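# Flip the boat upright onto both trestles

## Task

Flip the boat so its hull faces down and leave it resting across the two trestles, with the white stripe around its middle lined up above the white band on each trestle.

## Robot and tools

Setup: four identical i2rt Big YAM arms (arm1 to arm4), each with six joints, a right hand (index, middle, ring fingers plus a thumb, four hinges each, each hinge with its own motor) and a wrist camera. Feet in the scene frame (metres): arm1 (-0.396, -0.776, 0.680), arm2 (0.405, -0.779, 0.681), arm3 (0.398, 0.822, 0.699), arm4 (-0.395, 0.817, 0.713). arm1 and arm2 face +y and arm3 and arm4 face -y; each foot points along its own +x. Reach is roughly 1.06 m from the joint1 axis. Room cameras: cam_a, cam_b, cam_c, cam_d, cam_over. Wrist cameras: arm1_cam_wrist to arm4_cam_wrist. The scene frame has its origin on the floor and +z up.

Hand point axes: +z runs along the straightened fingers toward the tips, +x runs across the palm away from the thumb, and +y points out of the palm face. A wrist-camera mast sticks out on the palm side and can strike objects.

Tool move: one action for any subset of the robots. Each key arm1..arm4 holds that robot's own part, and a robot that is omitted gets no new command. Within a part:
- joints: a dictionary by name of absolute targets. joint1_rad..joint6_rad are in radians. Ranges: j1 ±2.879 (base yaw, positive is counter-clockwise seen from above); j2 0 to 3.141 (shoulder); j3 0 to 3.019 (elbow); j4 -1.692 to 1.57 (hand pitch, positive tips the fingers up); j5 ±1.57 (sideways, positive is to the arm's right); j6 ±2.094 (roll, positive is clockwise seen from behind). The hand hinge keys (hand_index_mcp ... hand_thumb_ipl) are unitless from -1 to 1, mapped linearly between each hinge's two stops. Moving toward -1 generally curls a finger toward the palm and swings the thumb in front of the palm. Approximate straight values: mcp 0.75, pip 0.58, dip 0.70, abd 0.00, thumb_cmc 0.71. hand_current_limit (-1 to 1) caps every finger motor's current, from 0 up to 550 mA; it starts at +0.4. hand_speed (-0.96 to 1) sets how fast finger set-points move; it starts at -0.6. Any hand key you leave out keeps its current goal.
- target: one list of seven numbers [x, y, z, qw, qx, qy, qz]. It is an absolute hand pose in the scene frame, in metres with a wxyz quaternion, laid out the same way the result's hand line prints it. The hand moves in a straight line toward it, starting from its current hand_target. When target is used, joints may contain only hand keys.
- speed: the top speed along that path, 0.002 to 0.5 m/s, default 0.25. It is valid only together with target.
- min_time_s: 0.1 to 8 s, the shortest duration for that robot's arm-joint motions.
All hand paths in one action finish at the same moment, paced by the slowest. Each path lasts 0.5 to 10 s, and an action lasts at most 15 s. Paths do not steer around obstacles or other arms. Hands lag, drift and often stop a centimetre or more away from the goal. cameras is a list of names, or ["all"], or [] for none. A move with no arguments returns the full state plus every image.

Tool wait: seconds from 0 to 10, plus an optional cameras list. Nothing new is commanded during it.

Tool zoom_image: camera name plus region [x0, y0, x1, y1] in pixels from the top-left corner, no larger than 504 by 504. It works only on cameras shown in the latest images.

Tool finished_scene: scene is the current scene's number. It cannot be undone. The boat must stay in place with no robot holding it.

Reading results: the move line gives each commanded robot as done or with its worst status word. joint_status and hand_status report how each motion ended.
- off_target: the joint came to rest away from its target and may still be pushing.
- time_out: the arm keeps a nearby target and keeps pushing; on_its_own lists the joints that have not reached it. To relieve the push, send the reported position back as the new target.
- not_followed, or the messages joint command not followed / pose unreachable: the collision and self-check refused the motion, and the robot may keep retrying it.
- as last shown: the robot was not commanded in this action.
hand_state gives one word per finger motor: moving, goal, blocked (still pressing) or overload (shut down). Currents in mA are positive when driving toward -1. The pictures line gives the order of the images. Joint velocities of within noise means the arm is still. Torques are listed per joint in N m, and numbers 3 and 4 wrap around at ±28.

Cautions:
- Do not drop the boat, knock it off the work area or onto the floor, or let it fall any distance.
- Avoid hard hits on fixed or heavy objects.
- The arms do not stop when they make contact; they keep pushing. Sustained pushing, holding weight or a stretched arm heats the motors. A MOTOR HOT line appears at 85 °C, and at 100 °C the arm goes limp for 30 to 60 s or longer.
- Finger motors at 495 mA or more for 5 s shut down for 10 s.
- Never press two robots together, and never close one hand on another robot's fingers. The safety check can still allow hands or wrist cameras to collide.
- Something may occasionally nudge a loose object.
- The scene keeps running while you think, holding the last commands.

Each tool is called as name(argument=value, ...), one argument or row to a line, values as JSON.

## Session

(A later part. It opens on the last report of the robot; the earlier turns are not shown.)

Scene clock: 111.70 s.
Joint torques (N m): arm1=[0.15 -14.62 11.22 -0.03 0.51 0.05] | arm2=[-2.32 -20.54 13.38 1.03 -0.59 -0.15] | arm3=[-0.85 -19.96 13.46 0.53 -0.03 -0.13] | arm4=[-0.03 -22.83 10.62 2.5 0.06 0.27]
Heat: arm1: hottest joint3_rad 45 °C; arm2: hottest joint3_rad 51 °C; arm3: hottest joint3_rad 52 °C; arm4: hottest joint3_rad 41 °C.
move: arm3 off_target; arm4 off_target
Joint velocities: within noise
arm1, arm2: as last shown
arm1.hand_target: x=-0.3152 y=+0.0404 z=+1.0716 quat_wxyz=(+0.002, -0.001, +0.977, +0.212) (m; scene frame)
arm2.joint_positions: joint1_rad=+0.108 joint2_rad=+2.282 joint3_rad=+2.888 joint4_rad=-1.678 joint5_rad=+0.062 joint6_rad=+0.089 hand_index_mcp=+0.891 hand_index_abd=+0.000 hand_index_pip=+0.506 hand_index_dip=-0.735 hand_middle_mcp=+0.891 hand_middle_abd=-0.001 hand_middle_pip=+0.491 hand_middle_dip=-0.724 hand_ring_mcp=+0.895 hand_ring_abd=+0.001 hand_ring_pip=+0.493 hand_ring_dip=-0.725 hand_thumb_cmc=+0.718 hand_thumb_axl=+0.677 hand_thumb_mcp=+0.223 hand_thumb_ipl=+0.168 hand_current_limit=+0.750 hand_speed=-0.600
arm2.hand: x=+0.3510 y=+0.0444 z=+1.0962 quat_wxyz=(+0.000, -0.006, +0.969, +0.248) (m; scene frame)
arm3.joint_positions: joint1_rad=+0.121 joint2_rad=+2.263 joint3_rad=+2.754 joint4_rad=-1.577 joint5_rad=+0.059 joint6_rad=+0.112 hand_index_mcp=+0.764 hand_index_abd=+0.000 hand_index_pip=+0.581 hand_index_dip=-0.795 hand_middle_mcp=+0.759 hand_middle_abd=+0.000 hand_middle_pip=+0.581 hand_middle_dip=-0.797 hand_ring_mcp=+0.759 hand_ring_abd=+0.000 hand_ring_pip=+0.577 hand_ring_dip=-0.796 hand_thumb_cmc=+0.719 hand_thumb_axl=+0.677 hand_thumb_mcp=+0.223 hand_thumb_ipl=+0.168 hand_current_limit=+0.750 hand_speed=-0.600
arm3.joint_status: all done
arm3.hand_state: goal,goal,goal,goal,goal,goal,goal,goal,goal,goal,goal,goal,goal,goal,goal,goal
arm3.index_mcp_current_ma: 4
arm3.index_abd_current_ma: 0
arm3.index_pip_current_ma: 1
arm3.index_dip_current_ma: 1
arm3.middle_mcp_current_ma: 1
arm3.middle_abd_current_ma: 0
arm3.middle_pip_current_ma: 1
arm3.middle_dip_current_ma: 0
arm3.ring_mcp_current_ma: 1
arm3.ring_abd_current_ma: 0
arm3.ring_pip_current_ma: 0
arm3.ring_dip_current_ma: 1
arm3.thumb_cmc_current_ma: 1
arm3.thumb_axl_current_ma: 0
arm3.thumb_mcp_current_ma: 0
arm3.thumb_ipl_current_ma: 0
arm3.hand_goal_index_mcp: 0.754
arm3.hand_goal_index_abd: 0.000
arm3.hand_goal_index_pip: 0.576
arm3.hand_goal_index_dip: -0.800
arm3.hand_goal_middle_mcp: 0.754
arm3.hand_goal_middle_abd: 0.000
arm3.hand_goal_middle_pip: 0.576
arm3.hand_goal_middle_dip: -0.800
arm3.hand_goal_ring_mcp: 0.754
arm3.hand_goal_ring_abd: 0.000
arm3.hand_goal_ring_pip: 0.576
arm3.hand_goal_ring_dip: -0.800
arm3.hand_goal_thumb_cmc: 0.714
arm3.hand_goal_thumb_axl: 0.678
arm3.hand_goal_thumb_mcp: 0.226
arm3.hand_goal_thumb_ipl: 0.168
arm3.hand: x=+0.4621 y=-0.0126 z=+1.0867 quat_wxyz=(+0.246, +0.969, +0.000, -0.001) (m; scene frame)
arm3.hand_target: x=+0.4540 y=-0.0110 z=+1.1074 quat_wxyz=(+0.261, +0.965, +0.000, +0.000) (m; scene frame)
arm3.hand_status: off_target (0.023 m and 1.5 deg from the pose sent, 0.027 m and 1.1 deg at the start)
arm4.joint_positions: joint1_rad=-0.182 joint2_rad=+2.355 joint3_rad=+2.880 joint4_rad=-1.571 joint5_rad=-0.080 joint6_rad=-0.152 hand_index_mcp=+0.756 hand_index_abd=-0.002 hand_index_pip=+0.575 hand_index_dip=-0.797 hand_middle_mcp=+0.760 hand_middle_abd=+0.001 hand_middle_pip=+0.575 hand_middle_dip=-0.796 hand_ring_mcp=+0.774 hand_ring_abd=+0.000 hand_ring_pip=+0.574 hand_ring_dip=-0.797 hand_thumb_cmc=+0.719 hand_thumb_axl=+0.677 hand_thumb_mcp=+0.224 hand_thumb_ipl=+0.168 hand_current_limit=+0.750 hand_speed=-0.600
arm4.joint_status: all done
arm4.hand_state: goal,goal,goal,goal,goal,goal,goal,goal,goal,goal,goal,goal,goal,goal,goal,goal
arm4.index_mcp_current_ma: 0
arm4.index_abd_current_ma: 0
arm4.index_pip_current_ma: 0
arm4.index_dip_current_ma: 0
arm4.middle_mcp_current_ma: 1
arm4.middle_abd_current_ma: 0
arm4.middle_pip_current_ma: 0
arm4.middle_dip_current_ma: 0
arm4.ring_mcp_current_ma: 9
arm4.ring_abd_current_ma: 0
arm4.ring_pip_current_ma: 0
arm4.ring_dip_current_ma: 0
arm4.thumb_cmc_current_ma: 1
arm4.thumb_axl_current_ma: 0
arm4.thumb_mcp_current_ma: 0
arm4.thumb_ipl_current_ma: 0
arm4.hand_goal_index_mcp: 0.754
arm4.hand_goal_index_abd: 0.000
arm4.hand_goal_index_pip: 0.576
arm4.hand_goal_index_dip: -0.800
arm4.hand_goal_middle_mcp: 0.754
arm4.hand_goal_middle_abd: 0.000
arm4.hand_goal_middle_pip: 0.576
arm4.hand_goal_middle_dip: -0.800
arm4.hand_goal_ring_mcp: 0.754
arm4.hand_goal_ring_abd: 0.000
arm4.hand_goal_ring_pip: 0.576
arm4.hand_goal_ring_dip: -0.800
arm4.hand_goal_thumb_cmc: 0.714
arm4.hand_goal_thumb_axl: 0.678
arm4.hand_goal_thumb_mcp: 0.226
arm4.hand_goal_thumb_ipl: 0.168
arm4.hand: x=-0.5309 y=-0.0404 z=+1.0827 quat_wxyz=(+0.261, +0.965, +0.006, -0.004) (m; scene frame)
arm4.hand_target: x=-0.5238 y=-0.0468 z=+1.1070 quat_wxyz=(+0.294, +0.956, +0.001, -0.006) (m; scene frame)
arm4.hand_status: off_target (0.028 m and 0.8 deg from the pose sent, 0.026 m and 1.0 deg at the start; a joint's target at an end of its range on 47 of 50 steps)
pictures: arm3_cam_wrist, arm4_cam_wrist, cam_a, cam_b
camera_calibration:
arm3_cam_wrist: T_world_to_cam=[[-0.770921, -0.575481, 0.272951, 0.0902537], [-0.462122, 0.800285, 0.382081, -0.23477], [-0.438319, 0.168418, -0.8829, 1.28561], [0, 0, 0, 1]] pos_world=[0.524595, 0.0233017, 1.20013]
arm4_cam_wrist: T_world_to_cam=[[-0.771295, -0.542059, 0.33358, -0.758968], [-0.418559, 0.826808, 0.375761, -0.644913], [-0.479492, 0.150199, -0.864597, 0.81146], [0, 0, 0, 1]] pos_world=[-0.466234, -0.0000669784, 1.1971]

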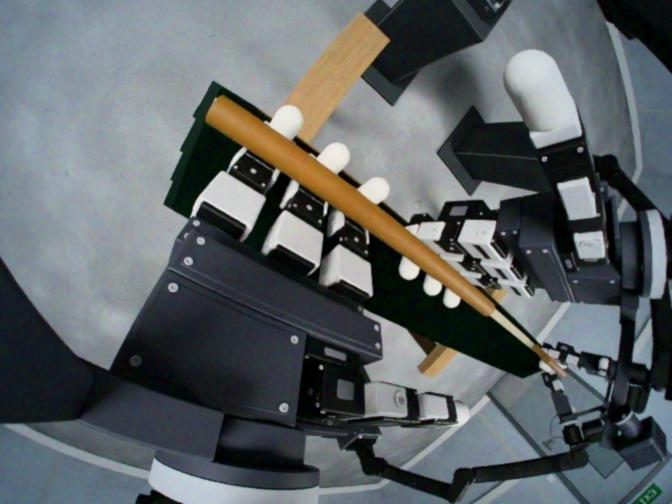

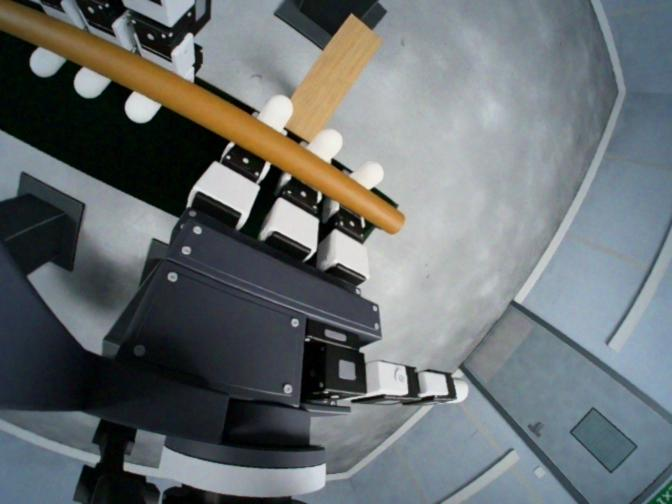

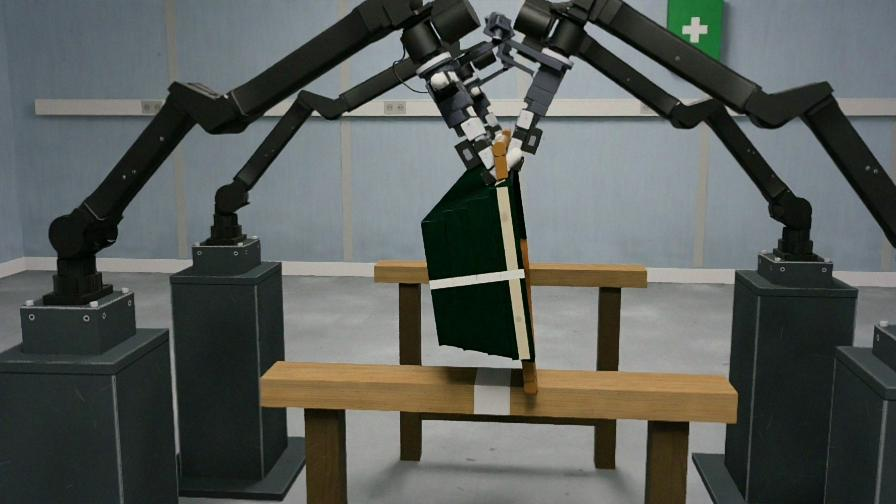

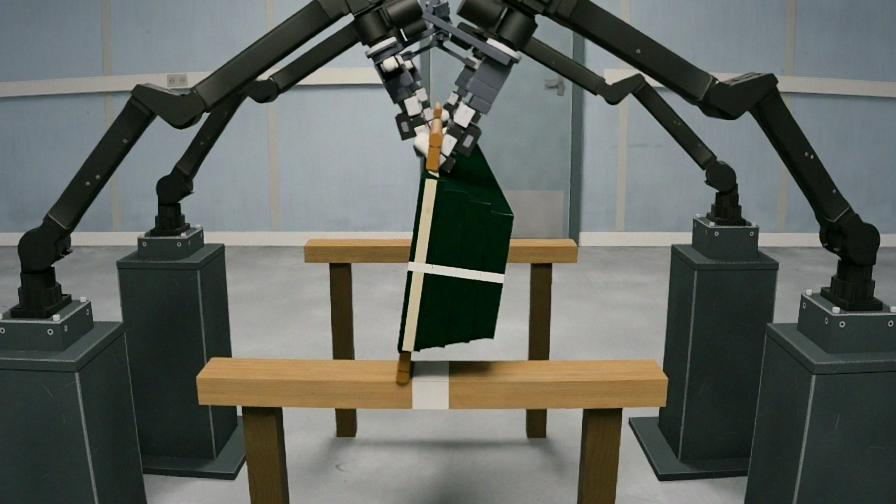

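move(
  arm1={"target": [-0.315, 0.062, 1.068, 0, 0, 0.9816, 0.1908], "speed": 0.08},
  arm2={"target": [0.360, 0.080, 1.068, 0, 0, 0.9816, 0.1908], "speed": 0.08},
  cameras=["cam_a", "cam_b"],
)

zoom_image(
  camera="cam_a",
  region=[430, 100, 530, 200],
)

zoom_image(
  camera="cam_b",
  region=[400, 80, 500, 180],
)

Scene clock: 114.30 s.
Joint torques (N m): arm1=[0.09 -13.16 12.82 0.29 0.57 0] | arm2=[-2.49 -19.9 12.56 2.84 -0.6 -0.19] | arm3=[-1.44 -19.55 13.76 1.22 0 -0.2] | arm4=[0.56 -22.53 10.63 3.11 0 0.22]
Heat: arm1: hottest joint3_rad 45 °C; arm2: hottest joint3_rad 51 °C; arm3: hottest joint3_rad 51 °C; arm4: hottest joint3_rad 41 °C.
move: arm1 off_target; arm2 off_target
Joint velocities: within noise
arm1.joint_positions: joint1_rad=-0.067 joint2_rad=+2.260 joint3_rad=+2.880 joint4_rad=-1.697 joint5_rad=-0.047 joint6_rad=-0.081 hand_index_mcp=+0.916 hand_index_abd=+0.000 hand_index_pip=+0.545 hand_index_dip=-0.772 hand_middle_mcp=+0.913 hand_middle_abd=+0.000 hand_middle_pip=+0.555 hand_middle_dip=-0.784 hand_ring_mcp=+0.917 hand_ring_abd=-0.001 hand_ring_pip=+0.549 hand_ring_dip=-0.785 hand_thumb_cmc=+0.718 hand_thumb_axl=+0.677 hand_thumb_mcp=+0.224 hand_thumb_ipl=+0.168 hand_current_limit=+0.750 hand_speed=-0.600
arm1.joint_status: not commanded
arm1.hand_state: blocked,goal,blocked,blocked,blocked,goal,blocked,blocked,blocked,goal,blocked,blocked,goal,goal,goal,goal
arm1.index_mcp_current_ma: 481
arm1.index_abd_current_ma: -1
arm1.index_pip_current_ma: 481
arm1.index_dip_current_ma: 340
arm1.middle_mcp_current_ma: 481
arm1.middle_abd_current_ma: 0
arm1.middle_pip_current_ma: 481
arm1.middle_dip_current_ma: 281
arm1.ring_mcp_current_ma: 481
arm1.ring_abd_current_ma: -3
arm1.ring_pip_current_ma: 481
arm1.ring_dip_current_ma: 278
arm1.thumb_cmc_current_ma: 12
arm1.thumb_axl_current_ma: -2
arm1.thumb_mcp_current_ma: -9
arm1.thumb_ipl_current_ma: -1
arm1.hand_goal_index_mcp: 0.760
arm1.hand_goal_index_abd: 0.000
arm1.hand_goal_index_pip: 0.360
arm1.hand_goal_index_dip: -0.850
arm1.hand_goal_middle_mcp: 0.760
arm1.hand_goal_middle_abd: 0.000
arm1.hand_goal_middle_pip: 0.360
arm1.hand_goal_middle_dip: -0.850
arm1.hand_goal_ring_mcp: 0.760
arm1.hand_goal_ring_abd: 0.000
arm1.hand_goal_ring_pip: 0.360
arm1.hand_goal_ring_dip: -0.850
arm1.hand_goal_thumb_cmc: 0.714
arm1.hand_goal_thumb_axl: 0.678
arm1.hand_goal_thumb_mcp: 0.226
arm1.hand_goal_thumb_ipl: 0.168
arm1.hand: x=-0.3111 y=+0.0402 z=+1.1022 quat_wxyz=(-0.001, +0.001, +0.970, +0.244) (m; scene frame)
arm1.hand_target: x=-0.3153 y=+0.0580 z=+1.0664 quat_wxyz=(+0.004, -0.002, +0.973, +0.229) (m; scene frame)
arm1.hand_status: off_target (0.041 m and 6.3 deg from the pose sent, 0.046 m and 4.5 deg at the start; a joint's target at an end of its range on 40 of 42 steps)
arm2.joint_positions: joint1_rad=+0.106 joint2_rad=+2.292 joint3_rad=+2.898 joint4_rad=-1.664 joint5_rad=+0.062 joint6_rad=+0.084 hand_index_mcp=+0.891 hand_index_abd=-0.002 hand_index_pip=+0.519 hand_index_dip=-0.725 hand_middle_mcp=+0.891 hand_middle_abd=-0.003 hand_middle_pip=+0.502 hand_middle_dip=-0.711 hand_ring_mcp=+0.895 hand_ring_abd=-0.001 hand_ring_pip=+0.502 hand_ring_dip=-0.709 hand_thumb_cmc=+0.718 hand_thumb_axl=+0.677 hand_thumb_mcp=+0.223 hand_thumb_ipl=+0.168 hand_current_limit=+0.750 hand_speed=-0.600
arm2.joint_status: not commanded
arm2.hand_state: blocked,goal,blocked,blocked,blocked,goal,blocked,blocked,blocked,goal,blocked,blocked,goal,goal,goal,goal
arm2.index_mcp_current_ma: 298
arm2.index_abd_current_ma: 0
arm2.index_pip_current_ma: 384
arm2.index_dip_current_ma: 246
arm2.middle_mcp_current_ma: 298
arm2.middle_abd_current_ma: 0
arm2.middle_pip_current_ma: 310
arm2.middle_dip_current_ma: 300
arm2.ring_mcp_current_ma: 318
arm2.ring_abd_current_ma: 0
arm2.ring_pip_current_ma: 307
arm2.ring_dip_current_ma: 309
arm2.thumb_cmc_current_ma: 0
arm2.thumb_axl_current_ma: 0
arm2.thumb_mcp_current_ma: 0
arm2.thumb_ipl_current_ma: 0
arm2.hand_goal_index_mcp: 0.760
arm2.hand_goal_index_abd: 0.000
arm2.hand_goal_index_pip: 0.360
arm2.hand_goal_index_dip: -0.850
arm2.hand_goal_middle_mcp: 0.760
arm2.hand_goal_middle_abd: 0.000
arm2.hand_goal_middle_pip: 0.360
arm2.hand_goal_middle_dip: -0.850
arm2.hand_goal_ring_mcp: 0.760
arm2.hand_goal_ring_abd: 0.000
arm2.hand_goal_ring_pip: 0.360
arm2.hand_goal_ring_dip: -0.850
arm2.hand_goal_thumb_cmc: 0.714
arm2.hand_goal_thumb_axl: 0.678
arm2.hand_goal_thumb_mcp: 0.226
arm2.hand_goal_thumb_ipl: 0.168
arm2.hand: x=+0.3519 y=+0.0494 z=+1.0959 quat_wxyz=(+0.000, -0.007, +0.967, +0.255) (m; scene frame)
arm2.hand_target: x=+0.3610 y=+0.0743 z=+1.0657 quat_wxyz=(-0.003, -0.008, +0.966, +0.258) (m; scene frame)
arm2.hand_status: off_target (0.042 m and 7.6 deg from the pose sent, 0.046 m and 6.8 deg at the start; a joint's target at an end of its range on 38 of 42 steps)
arm3, arm4: as last shown
arm3.joint_positions: joint1_rad=+0.121 joint2_rad=+2.263 joint3_rad=+2.755 joint4_rad=-1.596 joint5_rad=+0.059 joint6_rad=+0.110 hand_index_mcp=+0.765 hand_index_abd=+0.000 hand_index_pip=+0.580 hand_index_dip=-0.796 hand_middle_mcp=+0.765 hand_middle_abd=+0.000 hand_middle_pip=+0.581 hand_middle_dip=-0.797 hand_ring_mcp=+0.765 hand_ring_abd=+0.000 hand_ring_pip=+0.577 hand_ring_dip=-0.796 hand_thumb_cmc=+0.719 hand_thumb_axl=+0.677 hand_thumb_mcp=+0.223 hand_thumb_ipl=+0.168 hand_current_limit=+0.750 hand_speed=-0.600
arm3.index_mcp_current_ma: 5
arm3.middle_mcp_current_ma: 5
arm3.ring_mcp_current_ma: 4
arm3.hand: x=+0.4619 y=-0.0094 z=+1.0835 quat_wxyz=(+0.238, +0.971, +0.001, -0.002) (m; scene frame)
arm3.hand_target: x=+0.4538 y=-0.0109 z=+1.1074 quat_wxyz=(+0.261, +0.965, +0.000, +0.000) (m; scene frame)
arm4.joint_positions: joint1_rad=-0.182 joint2_rad=+2.355 joint3_rad=+2.880 joint4_rad=-1.583 joint5_rad=-0.078 joint6_rad=-0.152 hand_index_mcp=+0.768 hand_index_abd=-0.002 hand_index_pip=+0.575 hand_index_dip=-0.797 hand_middle_mcp=+0.787 hand_middle_abd=+0.001 hand_middle_pip=+0.575 hand_middle_dip=-0.796 hand_ring_mcp=+0.806 hand_ring_abd=-0.004 hand_ring_pip=+0.572 hand_ring_dip=-0.797 hand_thumb_cmc=+0.719 hand_thumb_axl=+0.677 hand_thumb_mcp=+0.224 hand_thumb_ipl=+0.168 hand_current_limit=+0.750 hand_speed=-0.600
arm4.hand_state: goal,goal,goal,goal,blocked,goal,goal,goal,blocked,goal,goal,goal,goal,goal,goal,goal
arm4.index_mcp_current_ma: 4
arm4.middle_mcp_current_ma: 23
arm4.ring_mcp_current_ma: 55
arm4.hand: x=-0.5309 y=-0.0383 z=+1.0802 quat_wxyz=(+0.255, +0.967, +0.005, -0.003) (m; scene frame)
pictures: cam_a, cam_b

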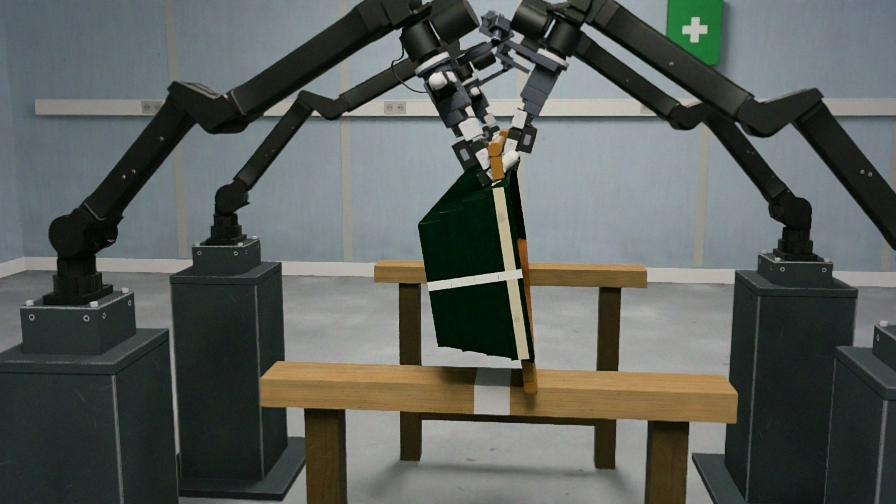

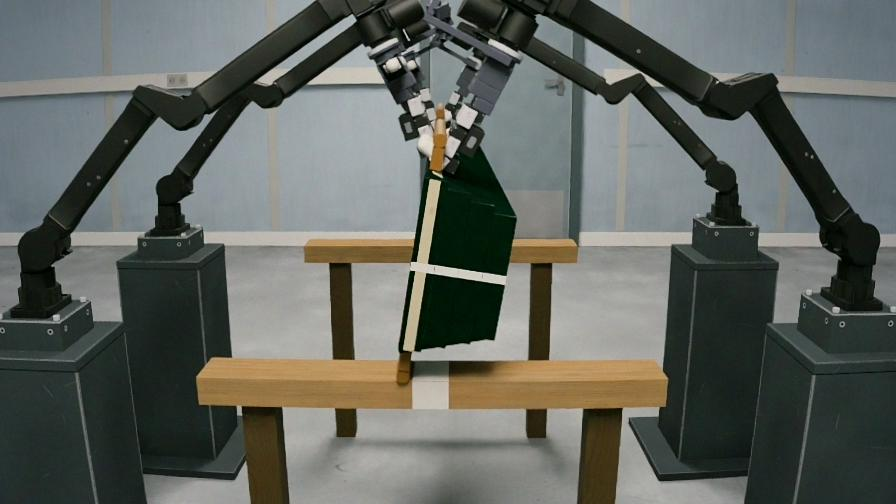

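Scaled by 5.040 from the camera's 896x504 image, which has a finer 1280x720 frame.

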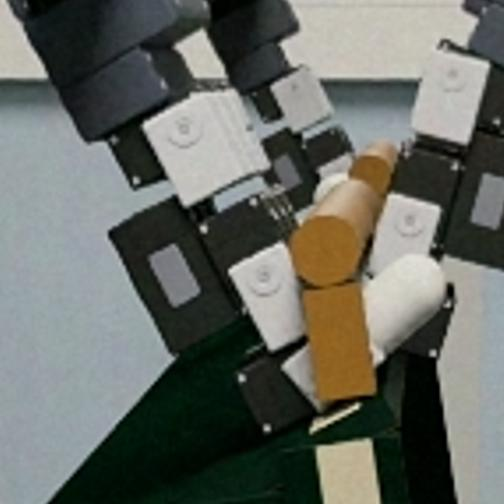

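Scaled by 5.040 from the camera's 896x504 image, which has a finer 1280x720 frame.

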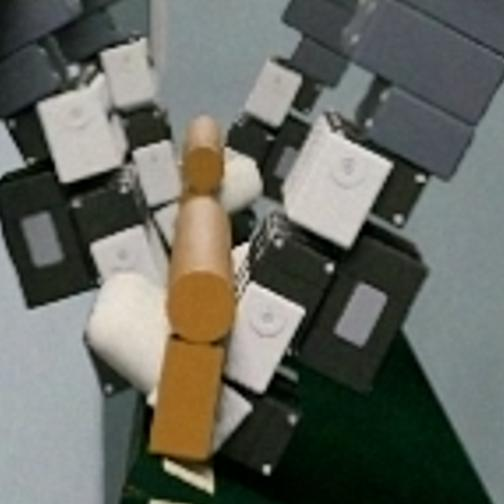

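move(
  arm1={"target": [-0.315, 0.044, 1.10, 0, 0, 0.9816, 0.1908], "speed": 0.05, "joints": {"hand_speed": -0.88, "hand_index_pip": 0.577, "hand_middle_pip": 0.577, "hand_ring_pip": 0.577, "hand_index_dip": -0.4, "hand_middle_dip": -0.4, "hand_ring_dip": -0.4}},
  arm2={"target": [0.360, 0.060, 1.096, 0, 0, 0.9816, 0.1908], "speed": 0.05, "joints": {"hand_speed": -0.88, "hand_index_pip": 0.577, "hand_middle_pip": 0.577, "hand_ring_pip": 0.577, "hand_index_dip": -0.4, "hand_middle_dip": -0.4, "hand_ring_dip": -0.4}},
  cameras=["cam_a", "cam_b"],
)

zoom_image(
  camera="cam_a",
  region=[430, 100, 530, 200],
)

zoom_image(
  camera="cam_b",
  region=[400, 80, 500, 180],
)

Scene clock: 117.67 s.
Joint torques (N m): arm1=[-0.03 -17.79 10.56 0.24 0.37 -0.01] | arm2=[-2.26 -23.53 12.64 1.55 -0.31 -0.17] | arm3=[-1.38 -20.01 13.74 2.11 0.08 -0.12] | arm4=[-0.15 -23.24 10.62 4.07 -0.08 0.23]
Heat: arm1: hottest joint3_rad 46 °C; arm2: hottest joint3_rad 51 °C; arm3: hottest joint3_rad 51 °C; arm4: hottest joint3_rad 41 °C.
move: arm1 off_target; arm2 off_target
Joint velocities: within noise
arm1.joint_positions: joint1_rad=-0.067 joint2_rad=+2.260 joint3_rad=+2.880 joint4_rad=-1.697 joint5_rad=-0.041 joint6_rad=-0.081 hand_index_mcp=+0.814 hand_index_abd=-0.001 hand_index_pip=+0.593 hand_index_dip=-0.403 hand_middle_mcp=+0.813 hand_middle_abd=+0.000 hand_middle_pip=+0.590 hand_middle_dip=-0.402 hand_ring_mcp=+0.832 hand_ring_abd=-0.003 hand_ring_pip=+0.599 hand_ring_dip=-0.403 hand_thumb_cmc=+0.718 hand_thumb_axl=+0.677 hand_thumb_mcp=+0.224 hand_thumb_ipl=+0.168 hand_current_limit=+0.750 hand_speed=-0.880
arm1.joint_status: hand_ring_pip off_target (ended at +0.599, target +0.577); the others done
arm1.hand_state: blocked,goal,goal,goal,blocked,goal,goal,goal,blocked,goal,blocked,goal,goal,goal,goal,goal
arm1.index_mcp_current_ma: 240
arm1.index_abd_current_ma: -2
arm1.index_pip_current_ma: 54
arm1.index_dip_current_ma: -8
arm1.middle_mcp_current_ma: 236
arm1.middle_abd_current_ma: 0
arm1.middle_pip_current_ma: 43
arm1.middle_dip_current_ma: -7
arm1.ring_mcp_current_ma: 328
arm1.ring_abd_current_ma: -7
arm1.ring_pip_current_ma: 79
arm1.ring_dip_current_ma: -8
arm1.thumb_cmc_current_ma: 12
arm1.thumb_axl_current_ma: -2
arm1.thumb_mcp_current_ma: -9
arm1.thumb_ipl_current_ma: -1
arm1.hand_goal_index_mcp: 0.760
arm1.hand_goal_index_abd: 0.000
arm1.hand_goal_index_pip: 0.578
arm1.hand_goal_index_dip: -0.400
arm1.hand_goal_middle_mcp: 0.760
arm1.hand_goal_middle_abd: 0.000
arm1.hand_goal_middle_pip: 0.578
arm1.hand_goal_middle_dip: -0.400
arm1.hand_goal_ring_mcp: 0.760
arm1.hand_goal_ring_abd: 0.000
arm1.hand_goal_ring_pip: 0.578
arm1.hand_goal_ring_dip: -0.400
arm1.hand_goal_thumb_cmc: 0.714
arm1.hand_goal_thumb_axl: 0.678
arm1.hand_goal_thumb_mcp: 0.226
arm1.hand_goal_thumb_ipl: 0.168
arm1.on_its_own: hand_index_mcp moved -0.102 toward your old target +0.760; hand_middle_mcp moved -0.099 toward your old target +0.760; hand_ring_mcp moved -0.085 toward your old target +0.760
arm1.hand: x=-0.3100 y=+0.0401 z=+1.1022 quat_wxyz=(+0.002, +0.001, +0.970, +0.244) (m; scene frame)
arm1.hand_target: x=-0.3150 y=+0.0430 z=+1.0993 quat_wxyz=(+0.006, -0.002, +0.970, +0.243) (m; scene frame)
arm1.hand_status: off_target (0.007 m and 6.3 deg from the pose sent, 0.006 m and 6.3 deg at the start; a joint's target at an end of its range on 36 of 43 steps)
arm2.joint_positions: joint1_rad=+0.106 joint2_rad=+2.293 joint3_rad=+2.898 joint4_rad=-1.661 joint5_rad=+0.056 joint6_rad=+0.092 hand_index_mcp=+0.805 hand_index_abd=+0.001 hand_index_pip=+0.593 hand_index_dip=-0.403 hand_middle_mcp=+0.777 hand_middle_abd=-0.002 hand_middle_pip=+0.588 hand_middle_dip=-0.403 hand_ring_mcp=+0.774 hand_ring_abd=-0.001 hand_ring_pip=+0.584 hand_ring_dip=-0.403 hand_thumb_cmc=+0.718 hand_thumb_axl=+0.677 hand_thumb_mcp=+0.223 hand_thumb_ipl=+0.168 hand_current_limit=+0.750 hand_speed=-0.880
arm2.joint_status: all done
arm2.hand_state: blocked,goal,goal,goal,goal,goal,goal,goal,goal,goal,goal,goal,goal,goal,goal,goal
arm2.index_mcp_current_ma: 38
arm2.index_abd_current_ma: 0
arm2.index_pip_current_ma: 4
arm2.index_dip_current_ma: 0
arm2.middle_mcp_current_ma: 6
arm2.middle_abd_current_ma: 0
arm2.middle_pip_current_ma: 2
arm2.middle_dip_current_ma: 0
arm2.ring_mcp_current_ma: 4
arm2.ring_abd_current_ma: 0
arm2.ring_pip_current_ma: 1
arm2.ring_dip_current_ma: 0
arm2.thumb_cmc_current_ma: 0
arm2.thumb_axl_current_ma: 0
arm2.thumb_mcp_current_ma: 0
arm2.thumb_ipl_current_ma: 0
arm2.hand_goal_index_mcp: 0.760
arm2.hand_goal_index_abd: 0.000
arm2.hand_goal_index_pip: 0.578
arm2.hand_goal_index_dip: -0.400
arm2.hand_goal_middle_mcp: 0.760
arm2.hand_goal_middle_abd: 0.000
arm2.hand_goal_middle_pip: 0.578
arm2.hand_goal_middle_dip: -0.400
arm2.hand_goal_ring_mcp: 0.760
arm2.hand_goal_ring_abd: 0.000
arm2.hand_goal_ring_pip: 0.578
arm2.hand_goal_ring_dip: -0.400
arm2.hand_goal_thumb_cmc: 0.714
arm2.hand_goal_thumb_axl: 0.678
arm2.hand_goal_thumb_mcp: 0.226
arm2.hand_goal_thumb_ipl: 0.168
arm2.on_its_own: hand_index_mcp moved -0.086 toward your old target +0.760; hand_middle_mcp moved -0.114 to your old target +0.760; hand_ring_mcp moved -0.122 to your old target +0.760
arm2.hand: x=+0.3517 y=+0.0503 z=+1.0949 quat_wxyz=(-0.004, -0.004, +0.967, +0.256) (m; scene frame)
arm2.hand_target: x=+0.3608 y=+0.0584 z=+1.0955 quat_wxyz=(-0.004, -0.005, +0.964, +0.266) (m; scene frame)
arm2.hand_status: off_target (0.013 m and 7.6 deg from the pose sent, 0.013 m and 7.6 deg at the start; a joint's target at an end of its range on 45 of 52 steps)
arm3, arm4: as last shown
arm3.joint_positions: joint1_rad=+0.121 joint2_rad=+2.263 joint3_rad=+2.755 joint4_rad=-1.616 joint5_rad=+0.057 joint6_rad=+0.110 hand_index_mcp=+0.776 hand_index_abd=+0.000 hand_index_pip=+0.580 hand_index_dip=-0.796 hand_middle_mcp=+0.775 hand_middle_abd=+0.000 hand_middle_pip=+0.581 hand_middle_dip=-0.797 hand_ring_mcp=+0.774 hand_ring_abd=+0.000 hand_ring_pip=+0.577 hand_ring_dip=-0.796 hand_thumb_cmc=+0.719 hand_thumb_axl=+0.677 hand_thumb_mcp=+0.223 hand_thumb_ipl=+0.168 hand_current_limit=+0.750 hand_speed=-0.600
arm3.hand_state: blocked,goal,goal,goal,blocked,goal,goal,goal,blocked,goal,goal,goal,goal,goal,goal,goal
arm3.index_mcp_current_ma: 14
arm3.middle_mcp_current_ma: 14
arm3.ring_mcp_current_ma: 13
arm3.hand: x=+0.4616 y=-0.0058 z=+1.0798 quat_wxyz=(+0.228, +0.974, +0.002, -0.003) (m; scene frame)
arm3.hand_target: x=+0.4538 y=-0.0108 z=+1.1074 quat_wxyz=(+0.261, +0.965, +0.000, +0.000) (m; scene frame)
arm4.joint_positions: joint1_rad=-0.182 joint2_rad=+2.353 joint3_rad=+2.880 joint4_rad=-1.605 joint5_rad=-0.075 joint6_rad=-0.152 hand_index_mcp=+0.776 hand_index_abd=-0.002 hand_index_pip=+0.575 hand_index_dip=-0.797 hand_middle_mcp=+0.798 hand_middle_abd=+0.001 hand_middle_pip=+0.575 hand_middle_dip=-0.796 hand_ring_mcp=+0.819 hand_ring_abd=-0.005 hand_ring_pip=+0.569 hand_ring_dip=-0.797 hand_thumb_cmc=+0.719 hand_thumb_axl=+0.677 hand_thumb_mcp=+0.224 hand_thumb_ipl=+0.168 hand_current_limit=+0.750 hand_speed=-0.600
arm4.hand_state: blocked,goal,goal,goal,blocked,goal,goal,goal,blocked,goal,goal,goal,goal,goal,goal,goal
arm4.index_mcp_current_ma: 11
arm4.middle_mcp_current_ma: 40
arm4.ring_mcp_current_ma: 84
arm4.ring_abd_current_ma: -1
arm4.ring_pip_current_ma: -1
arm4.hand: x=-0.5307 y=-0.0341 z=+1.0776 quat_wxyz=(+0.246, +0.969, +0.004, -0.003) (m; scene frame)
arm4.hand_target: x=-0.5236 y=-0.0467 z=+1.1068 quat_wxyz=(+0.293, +0.956, +0.001, -0.006) (m; scene frame)
pictures: cam_a, cam_b

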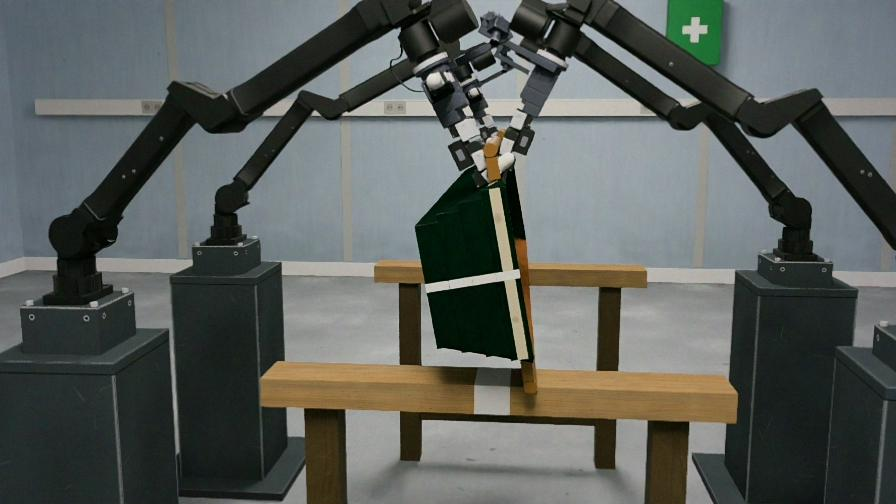

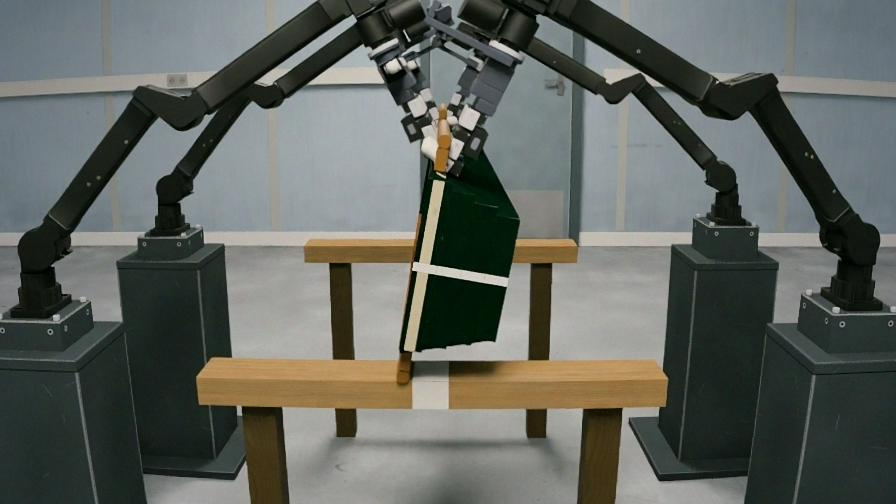

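Scaled by 5.040 from the camera's 896x504 image, which has a finer 1280x720 frame.

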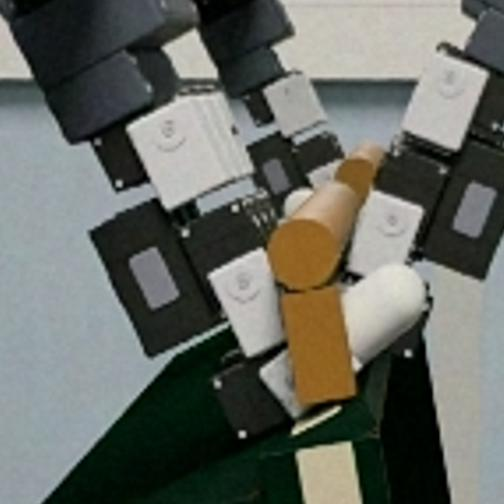

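Scaled by 5.040 from the camera's 896x504 image, which has a finer 1280x720 frame.

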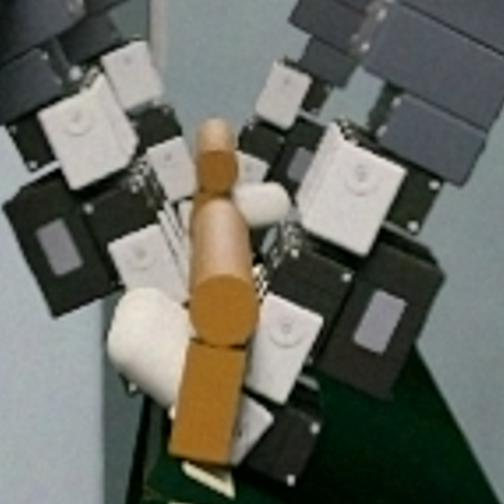

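move(
  arm1={"target": [-0.315, 0.044, 1.085, 0, 0, 0.9744, 0.225], "speed": 0.05, "joints": {"hand_index_mcp": 0.9, "hand_middle_mcp": 0.9, "hand_ring_mcp": 0.9, "hand_index_dip": 0.03, "hand_middle_dip": 0.03, "hand_ring_dip": 0.03}},
  arm2={"target": [0.360, 0.055, 1.076, 0, 0, 0.9744, 0.225], "speed": 0.05, "joints": {"hand_index_mcp": 0.9, "hand_middle_mcp": 0.9, "hand_ring_mcp": 0.9, "hand_index_dip": 0.03, "hand_middle_dip": 0.03, "hand_ring_dip": 0.03}},
  cameras=["cam_a", "cam_b"],
)

zoom_image(
  camera="cam_a",
  region=[430, 100, 530, 200],
)

zoom_image(
  camera="cam_b",
  region=[400, 80, 500, 180],
)

Scene clock: 120.67 s.
Joint torques (N m): arm1=[-0.15 -18.14 7.64 0.25 0.08 0.02] | arm2=[-2.08 -22.83 11.12 0.25 -0.04 -0.08] | arm3=[-0.5 -19.84 13.7 1.98 0.05 -0.07] | arm4=[0.26 -22.71 10.81 4.12 -0.07 0.24]
Heat: arm1: hottest joint3_rad 46 °C; arm2: hottest joint3_rad 51 °C; arm3: hottest joint3_rad 51 °C; arm4: hottest joint3_rad 42 °C.
move: arm1 off_target; arm2 off_target
Joint velocities: within noise
arm1.joint_positions: joint1_rad=-0.067 joint2_rad=+2.260 joint3_rad=+2.880 joint4_rad=-1.696 joint5_rad=-0.040 joint6_rad=-0.081 hand_index_mcp=+0.899 hand_index_abd=-0.001 hand_index_pip=+0.582 hand_index_dip=+0.027 hand_middle_mcp=+0.899 hand_middle_abd=+0.000 hand_middle_pip=+0.582 hand_middle_dip=+0.028 hand_ring_mcp=+0.876 hand_ring_abd=-0.003 hand_ring_pip=+0.578 hand_ring_dip=+0.027 hand_thumb_cmc=+0.718 hand_thumb_axl=+0.677 hand_thumb_mcp=+0.224 hand_thumb_ipl=+0.168 hand_current_limit=+0.750 hand_speed=-0.880
arm1.joint_status: hand_ring_mcp off_target (ended at +0.876, target +0.900); the others done
arm1.hand_state: goal,goal,goal,goal,goal,goal,goal,goal,blocked,goal,goal,goal,goal,goal,goal,goal
arm1.index_mcp_current_ma: -2
arm1.index_abd_current_ma: -2
arm1.index_pip_current_ma: 14
arm1.index_dip_current_ma: -8
arm1.middle_mcp_current_ma: -2
arm1.middle_abd_current_ma: 0
arm1.middle_pip_current_ma: 13
arm1.middle_dip_current_ma: -7
arm1.ring_mcp_current_ma: -98
arm1.ring_abd_current_ma: -7
arm1.ring_pip_current_ma: 1
arm1.ring_dip_current_ma: -8
arm1.thumb_cmc_current_ma: 12
arm1.thumb_axl_current_ma: -2
arm1.thumb_mcp_current_ma: -9
arm1.thumb_ipl_current_ma: -1
arm1.hand_goal_index_mcp: 0.900
arm1.hand_goal_index_abd: 0.000
arm1.hand_goal_index_pip: 0.578
arm1.hand_goal_index_dip: 0.030
arm1.hand_goal_middle_mcp: 0.900
arm1.hand_goal_middle_abd: 0.000
arm1.hand_goal_middle_pip: 0.578
arm1.hand_goal_middle_dip: 0.030
arm1.hand_goal_ring_mcp: 0.900
arm1.hand_goal_ring_abd: 0.000
arm1.hand_goal_ring_pip: 0.578
arm1.hand_goal_ring_dip: 0.030
arm1.hand_goal_thumb_cmc: 0.714
arm1.hand_goal_thumb_axl: 0.678
arm1.hand_goal_thumb_mcp: 0.226
arm1.hand_goal_thumb_ipl: 0.168
arm1.on_its_own: hand_ring_pip moved -0.020 to your old target +0.577
arm1.hand: x=-0.3097 y=+0.0403 z=+1.1025 quat_wxyz=(+0.003, +0.002, +0.970, +0.245) (m; scene frame)
arm1.hand_target: x=-0.3149 y=+0.0436 z=+1.0851 quat_wxyz=(+0.001, +0.000, +0.973, +0.230) (m; scene frame)
arm1.hand_status: off_target (0.019 m and 2.4 deg from the pose sent, 0.018 m and 2.3 deg at the start; a joint's target at an end of its range on 32 of 40 steps)
arm2.joint_positions: joint1_rad=+0.106 joint2_rad=+2.293 joint3_rad=+2.899 joint4_rad=-1.661 joint5_rad=+0.056 joint6_rad=+0.084 hand_index_mcp=+0.880 hand_index_abd=+0.001 hand_index_pip=+0.570 hand_index_dip=+0.023 hand_middle_mcp=+0.885 hand_middle_abd=-0.001 hand_middle_pip=+0.572 hand_middle_dip=+0.022 hand_ring_mcp=+0.889 hand_ring_abd=-0.001 hand_ring_pip=+0.574 hand_ring_dip=+0.024 hand_thumb_cmc=+0.718 hand_thumb_axl=+0.677 hand_thumb_mcp=+0.223 hand_thumb_ipl=+0.168 hand_current_limit=+0.750 hand_speed=-0.880
arm2.joint_status: all done
arm2.hand_state: goal,goal,goal,goal,goal,goal,goal,goal,goal,goal,goal,goal,goal,goal,goal,goal
arm2.index_mcp_current_ma: -8
arm2.index_abd_current_ma: 0
arm2.index_pip_current_ma: -1
arm2.index_dip_current_ma: -1
arm2.middle_mcp_current_ma: -5
arm2.middle_abd_current_ma: 0
arm2.middle_pip_current_ma: -1
arm2.middle_dip_current_ma: -1
arm2.ring_mcp_current_ma: -2
arm2.ring_abd_current_ma: 0
arm2.ring_pip_current_ma: 0
arm2.ring_dip_current_ma: -1
arm2.thumb_cmc_current_ma: 0
arm2.thumb_axl_current_ma: 0
arm2.thumb_mcp_current_ma: 0
arm2.thumb_ipl_current_ma: 0
arm2.hand_goal_index_mcp: 0.900
arm2.hand_goal_index_abd: 0.000
arm2.hand_goal_index_pip: 0.578
arm2.hand_goal_index_dip: 0.030
arm2.hand_goal_middle_mcp: 0.900
arm2.hand_goal_middle_abd: 0.000
arm2.hand_goal_middle_pip: 0.578
arm2.hand_goal_middle_dip: 0.030
arm2.hand_goal_ring_mcp: 0.900
arm2.hand_goal_ring_abd: 0.000
arm2.hand_goal_ring_pip: 0.578
arm2.hand_goal_ring_dip: 0.030
arm2.hand_goal_thumb_cmc: 0.714
arm2.hand_goal_thumb_axl: 0.678
arm2.hand_goal_thumb_mcp: 0.226
arm2.hand_goal_thumb_ipl: 0.168
arm2.hand: x=+0.3511 y=+0.0504 z=+1.0954 quat_wxyz=(-0.003, -0.007, +0.967, +0.256) (m; scene frame)
arm2.hand_target: x=+0.3594 y=+0.0541 z=+1.0757 quat_wxyz=(+0.000, -0.005, +0.971, +0.238) (m; scene frame)
arm2.hand_status: off_target (0.022 m and 3.8 deg from the pose sent, 0.021 m and 3.7 deg at the start; a joint's target at an end of its range on 31 of 42 steps)
arm3, arm4: as last shown
arm4.joint_positions: joint1_rad=-0.182 joint2_rad=+2.353 joint3_rad=+2.880 joint4_rad=-1.605 joint5_rad=-0.075 joint6_rad=-0.152 hand_index_mcp=+0.776 hand_index_abd=-0.002 hand_index_pip=+0.575 hand_index_dip=-0.797 hand_middle_mcp=+0.798 hand_middle_abd=+0.001 hand_middle_pip=+0.575 hand_middle_dip=-0.796 hand_ring_mcp=+0.819 hand_ring_abd=-0.005 hand_ring_pip=+0.570 hand_ring_dip=-0.797 hand_thumb_cmc=+0.719 hand_thumb_axl=+0.677 hand_thumb_mcp=+0.224 hand_thumb_ipl=+0.168 hand_current_limit=+0.750 hand_speed=-0.600
pictures: cam_a, cam_b

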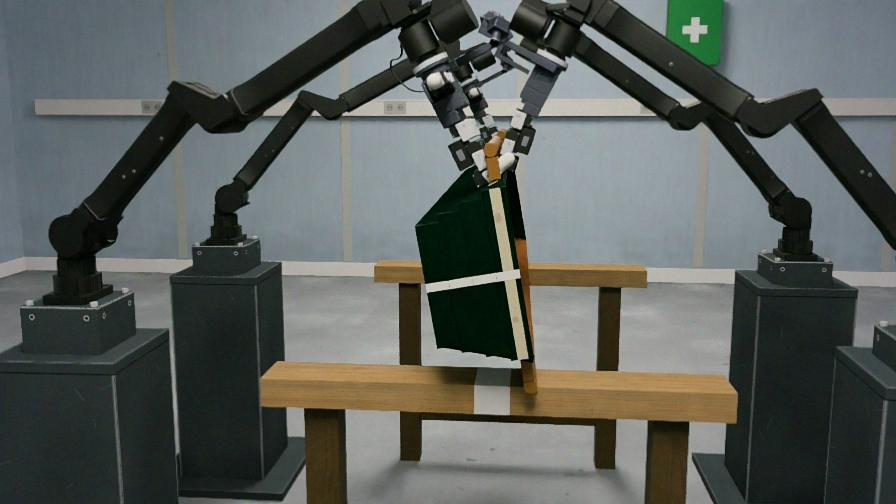

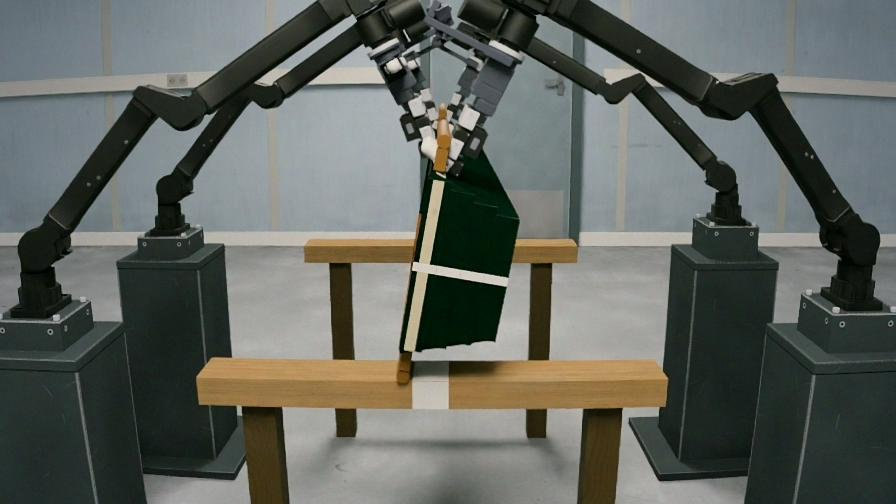

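Scaled by 5.040 from the camera's 896x504 image, which has a finer 1280x720 frame.

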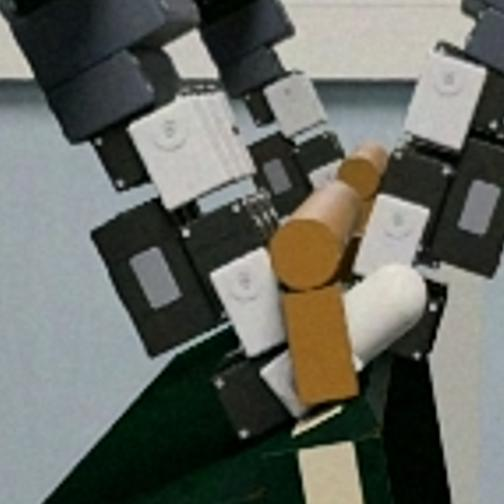

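Scaled by 5.040 from the camera's 896x504 image, which has a finer 1280x720 frame.

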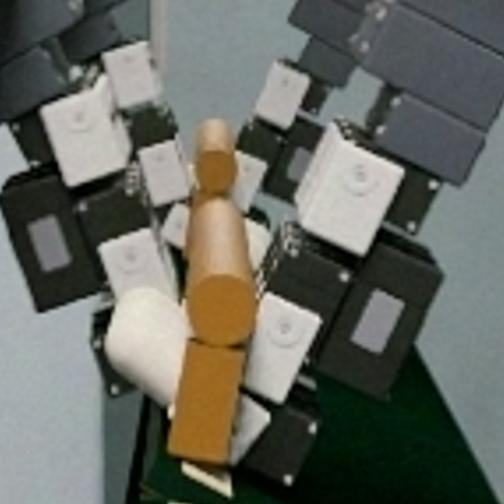

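move(
  arm1={"target": [-0.315, 0.015, 1.15, 0, 0, 0.9744, 0.225], "speed": 0.1, "joints": {"hand_speed": -0.6}},
  arm2={"target": [0.360, 0.030, 1.15, 0, 0, 0.9744, 0.225], "speed": 0.1, "joints": {"hand_speed": -0.6}},
  cameras=["cam_a", "cam_b"],
)

zoom_image(
  camera="cam_a",
  region=[430, 100, 530, 200],
)

zoom_image(
  camera="cam_b",
  region=[400, 80, 500, 180],
)

Scene clock: 124.43 s.
Joint torques (N m): arm1=[-0.26 -21.25 8.27 0.27 0.02 -0.02] | arm2=[-1.67 -26.17 12.26 0.69 0.15 -0.09] | arm3=[-1.08 -20.13 13.72 1.89 0.06 -0.1] | arm4=[0.26 -22.12 10.54 4.3 -0.08 0.24]
Heat: arm1: hottest joint3_rad 45 °C; arm2: hottest joint3_rad 51 °C; arm3: hottest joint3_rad 50 °C; arm4: hottest joint3_rad 42 °C.
move: arm1 off_target; arm2 off_target
Joint velocities: within noise
arm1.joint_positions: joint1_rad=-0.067 joint2_rad=+2.208 joint3_rad=+2.846 joint4_rad=-1.696 joint5_rad=-0.040 joint6_rad=-0.081 hand_index_mcp=+0.905 hand_index_abd=-0.001 hand_index_pip=+0.582 hand_index_dip=+0.032 hand_middle_mcp=+0.902 hand_middle_abd=+0.000 hand_middle_pip=+0.578 hand_middle_dip=+0.030 hand_ring_mcp=+0.900 hand_ring_abd=-0.003 hand_ring_pip=+0.576 hand_ring_dip=+0.027 hand_thumb_cmc=+0.718 hand_thumb_axl=+0.677 hand_thumb_mcp=+0.224 hand_thumb_ipl=+0.168 hand_current_limit=+0.750 hand_speed=-0.600
arm1.joint_status: all done
arm1.hand_state: goal,goal,goal,goal,goal,goal,goal,goal,goal,goal,goal,goal,goal,goal,goal,goal
arm1.index_mcp_current_ma: 17
arm1.index_abd_current_ma: -2
arm1.index_pip_current_ma: 12
arm1.index_dip_current_ma: 6
arm1.middle_mcp_current_ma: 6
arm1.middle_abd_current_ma: 0
arm1.middle_pip_current_ma: 1
arm1.middle_dip_current_ma: -1
arm1.ring_mcp_current_ma: -1
arm1.ring_abd_current_ma: -7
arm1.ring_pip_current_ma: -6
arm1.ring_dip_current_ma: -8
arm1.thumb_cmc_current_ma: 12
arm1.thumb_axl_current_ma: -2
arm1.thumb_mcp_current_ma: -9
arm1.thumb_ipl_current_ma: -1
arm1.hand_goal_index_mcp: 0.900
arm1.hand_goal_index_abd: 0.000
arm1.hand_goal_index_pip: 0.578
arm1.hand_goal_index_dip: 0.030
arm1.hand_goal_middle_mcp: 0.900
arm1.hand_goal_middle_abd: 0.000
arm1.hand_goal_middle_pip: 0.578
arm1.hand_goal_middle_dip: 0.030
arm1.hand_goal_ring_mcp: 0.900
arm1.hand_goal_ring_abd: 0.000
arm1.hand_goal_ring_pip: 0.578
arm1.hand_goal_ring_dip: 0.030
arm1.hand_goal_thumb_cmc: 0.714
arm1.hand_goal_thumb_axl: 0.678
arm1.hand_goal_thumb_mcp: 0.226
arm1.hand_goal_thumb_ipl: 0.168
arm1.on_its_own: hand_ring_mcp moved +0.024 to your old target +0.900
arm1.hand: x=-0.3115 y=+0.0260 z=+1.1271 quat_wxyz=(+0.004, +0.001, +0.967, +0.254) (m; scene frame)
arm1.hand_target: x=-0.3152 y=+0.0147 z=+1.1492 quat_wxyz=(+0.004, -0.001, +0.964, +0.264) (m; scene frame)
arm1.hand_status: off_target (0.026 m and 3.4 deg from the pose sent, 0.054 m and 2.4 deg at the start; a joint's target at an end of its range on 45 of 45 steps)
arm2.joint_positions: joint1_rad=+0.106 joint2_rad=+2.258 joint3_rad=+2.899 joint4_rad=-1.672 joint5_rad=+0.048 joint6_rad=+0.090 hand_index_mcp=+0.900 hand_index_abd=+0.001 hand_index_pip=+0.576 hand_index_dip=+0.027 hand_middle_mcp=+0.902 hand_middle_abd=-0.001 hand_middle_pip=+0.578 hand_middle_dip=+0.029 hand_ring_mcp=+0.907 hand_ring_abd=-0.001 hand_ring_pip=+0.582 hand_ring_dip=+0.033 hand_thumb_cmc=+0.719 hand_thumb_axl=+0.677 hand_thumb_mcp=+0.223 hand_thumb_ipl=+0.168 hand_current_limit=+0.750 hand_speed=-0.600
arm2.joint_status: all done
arm2.hand_state: goal,goal,goal,goal,goal,goal,goal,goal,goal,goal,goal,goal,goal,goal,goal,goal
arm2.index_mcp_current_ma: 0
arm2.index_abd_current_ma: 0
arm2.index_pip_current_ma: 0
arm2.index_dip_current_ma: 0
arm2.middle_mcp_current_ma: 0
arm2.middle_abd_current_ma: 0
arm2.middle_pip_current_ma: 0
arm2.middle_dip_current_ma: 0
arm2.ring_mcp_current_ma: 1
arm2.ring_abd_current_ma: 0
arm2.ring_pip_current_ma: 0
arm2.ring_dip_current_ma: 0
arm2.thumb_cmc_current_ma: 0
arm2.thumb_axl_current_ma: 0
arm2.thumb_mcp_current_ma: 0
arm2.thumb_ipl_current_ma: 0
arm2.hand_goal_index_mcp: 0.900
arm2.hand_goal_index_abd: 0.000
arm2.hand_goal_index_pip: 0.578
arm2.hand_goal_index_dip: 0.030
arm2.hand_goal_middle_mcp: 0.900
arm2.hand_goal_middle_abd: 0.000
arm2.hand_goal_middle_pip: 0.578
arm2.hand_goal_middle_dip: 0.030
arm2.hand_goal_ring_mcp: 0.900
arm2.hand_goal_ring_abd: 0.000
arm2.hand_goal_ring_pip: 0.578
arm2.hand_goal_ring_dip: 0.030
arm2.hand_goal_thumb_cmc: 0.714
arm2.hand_goal_thumb_axl: 0.678
arm2.hand_goal_thumb_mcp: 0.226
arm2.hand_goal_thumb_ipl: 0.168
arm2.hand: x=+0.3519 y=+0.0382 z=+1.1208 quat_wxyz=(-0.008, -0.005, +0.964, +0.267) (m; scene frame)
arm2.hand_target: x=+0.3592 y=+0.0287 z=+1.1485 quat_wxyz=(-0.007, -0.005, +0.959, +0.285) (m; scene frame)
arm2.hand_status: off_target (0.031 m and 5.1 deg from the pose sent, 0.059 m and 3.8 deg at the start; a joint's target at an end of its range on 44 of 45 steps)
arm3, arm4: as last shown
arm3.joint_positions: joint1_rad=+0.121 joint2_rad=+2.264 joint3_rad=+2.755 joint4_rad=-1.616 joint5_rad=+0.057 joint6_rad=+0.110 hand_index_mcp=+0.775 hand_index_abd=+0.000 hand_index_pip=+0.580 hand_index_dip=-0.796 hand_middle_mcp=+0.774 hand_middle_abd=+0.000 hand_middle_pip=+0.581 hand_middle_dip=-0.797 hand_ring_mcp=+0.774 hand_ring_abd=+0.000 hand_ring_pip=+0.577 hand_ring_dip=-0.796 hand_thumb_cmc=+0.719 hand_thumb_axl=+0.677 hand_thumb_mcp=+0.223 hand_thumb_ipl=+0.168 hand_current_limit=+0.750 hand_speed=-0.600
arm3.hand_state: blocked,goal,goal,goal,blocked,goal,goal,goal,goal,goal,goal,goal,goal,goal,goal,goal
arm3.middle_mcp_current_ma: 13
arm3.ring_mcp_current_ma: 12
arm3.hand: x=+0.4617 y=-0.0059 z=+1.0795 quat_wxyz=(+0.228, +0.974, +0.002, -0.003) (m; scene frame)
arm3.hand_target: x=+0.4538 y=-0.0109 z=+1.1071 quat_wxyz=(+0.260, +0.966, +0.000, +0.000) (m; scene frame)
arm4.joint_positions: joint1_rad=-0.182 joint2_rad=+2.353 joint3_rad=+2.880 joint4_rad=-1.605 joint5_rad=-0.075 joint6_rad=-0.152 hand_index_mcp=+0.776 hand_index_abd=-0.002 hand_index_pip=+0.575 hand_index_dip=-0.797 hand_middle_mcp=+0.798 hand_middle_abd=+0.001 hand_middle_pip=+0.575 hand_middle_dip=-0.796 hand_ring_mcp=+0.819 hand_ring_abd=-0.005 hand_ring_pip=+0.571 hand_ring_dip=-0.797 hand_thumb_cmc=+0.719 hand_thumb_axl=+0.677 hand_thumb_mcp=+0.224 hand_thumb_ipl=+0.168 hand_current_limit=+0.750 hand_speed=-0.600
pictures: cam_a, cam_b

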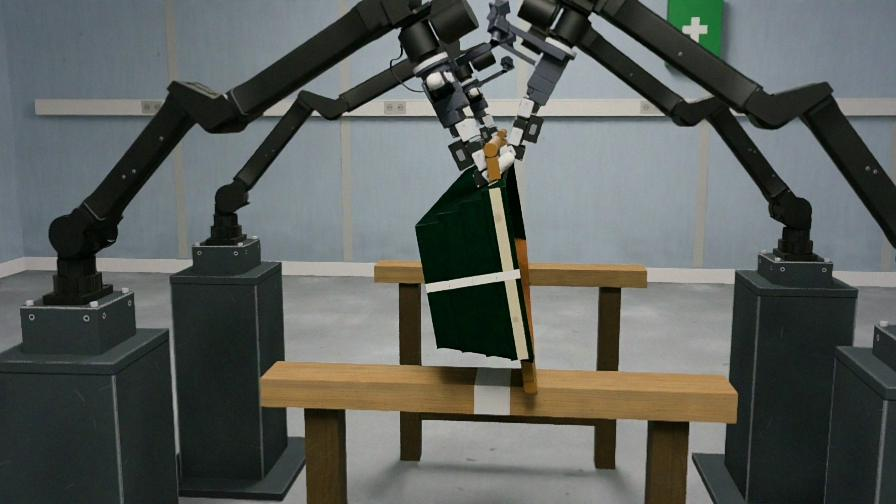

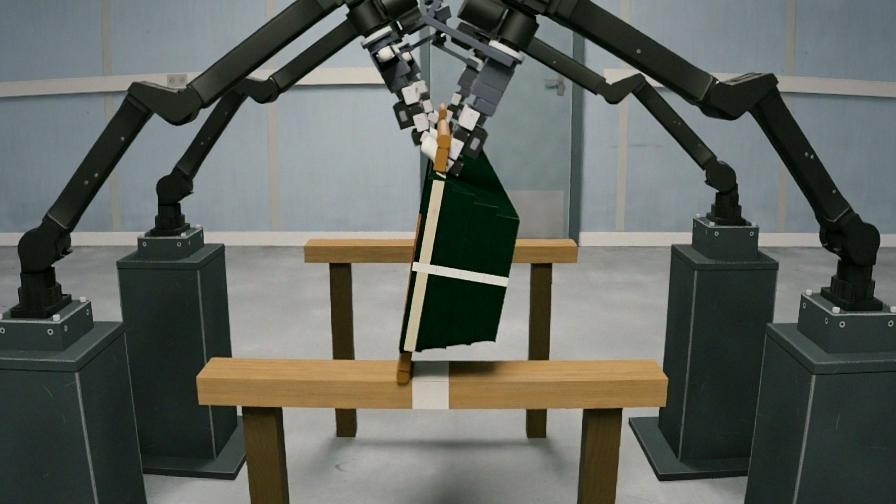

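Scaled by 5.040 from the camera's 896x504 image, which has a finer 1280x720 frame.

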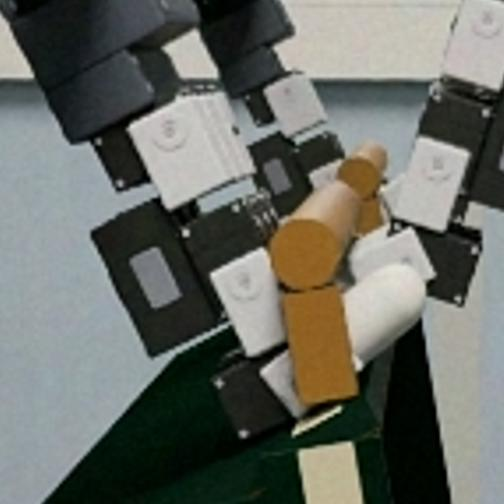

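Scaled by 5.040 from the camera's 896x504 image, which has a finer 1280x720 frame.

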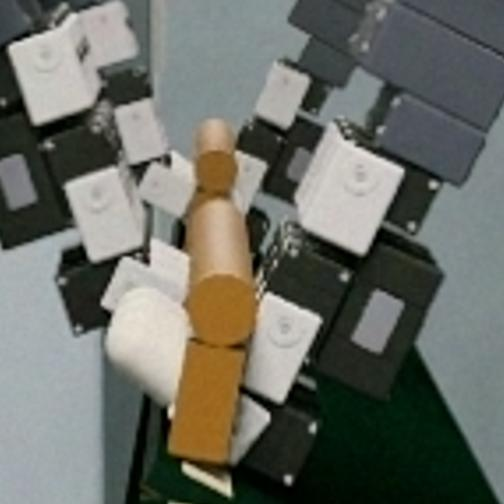

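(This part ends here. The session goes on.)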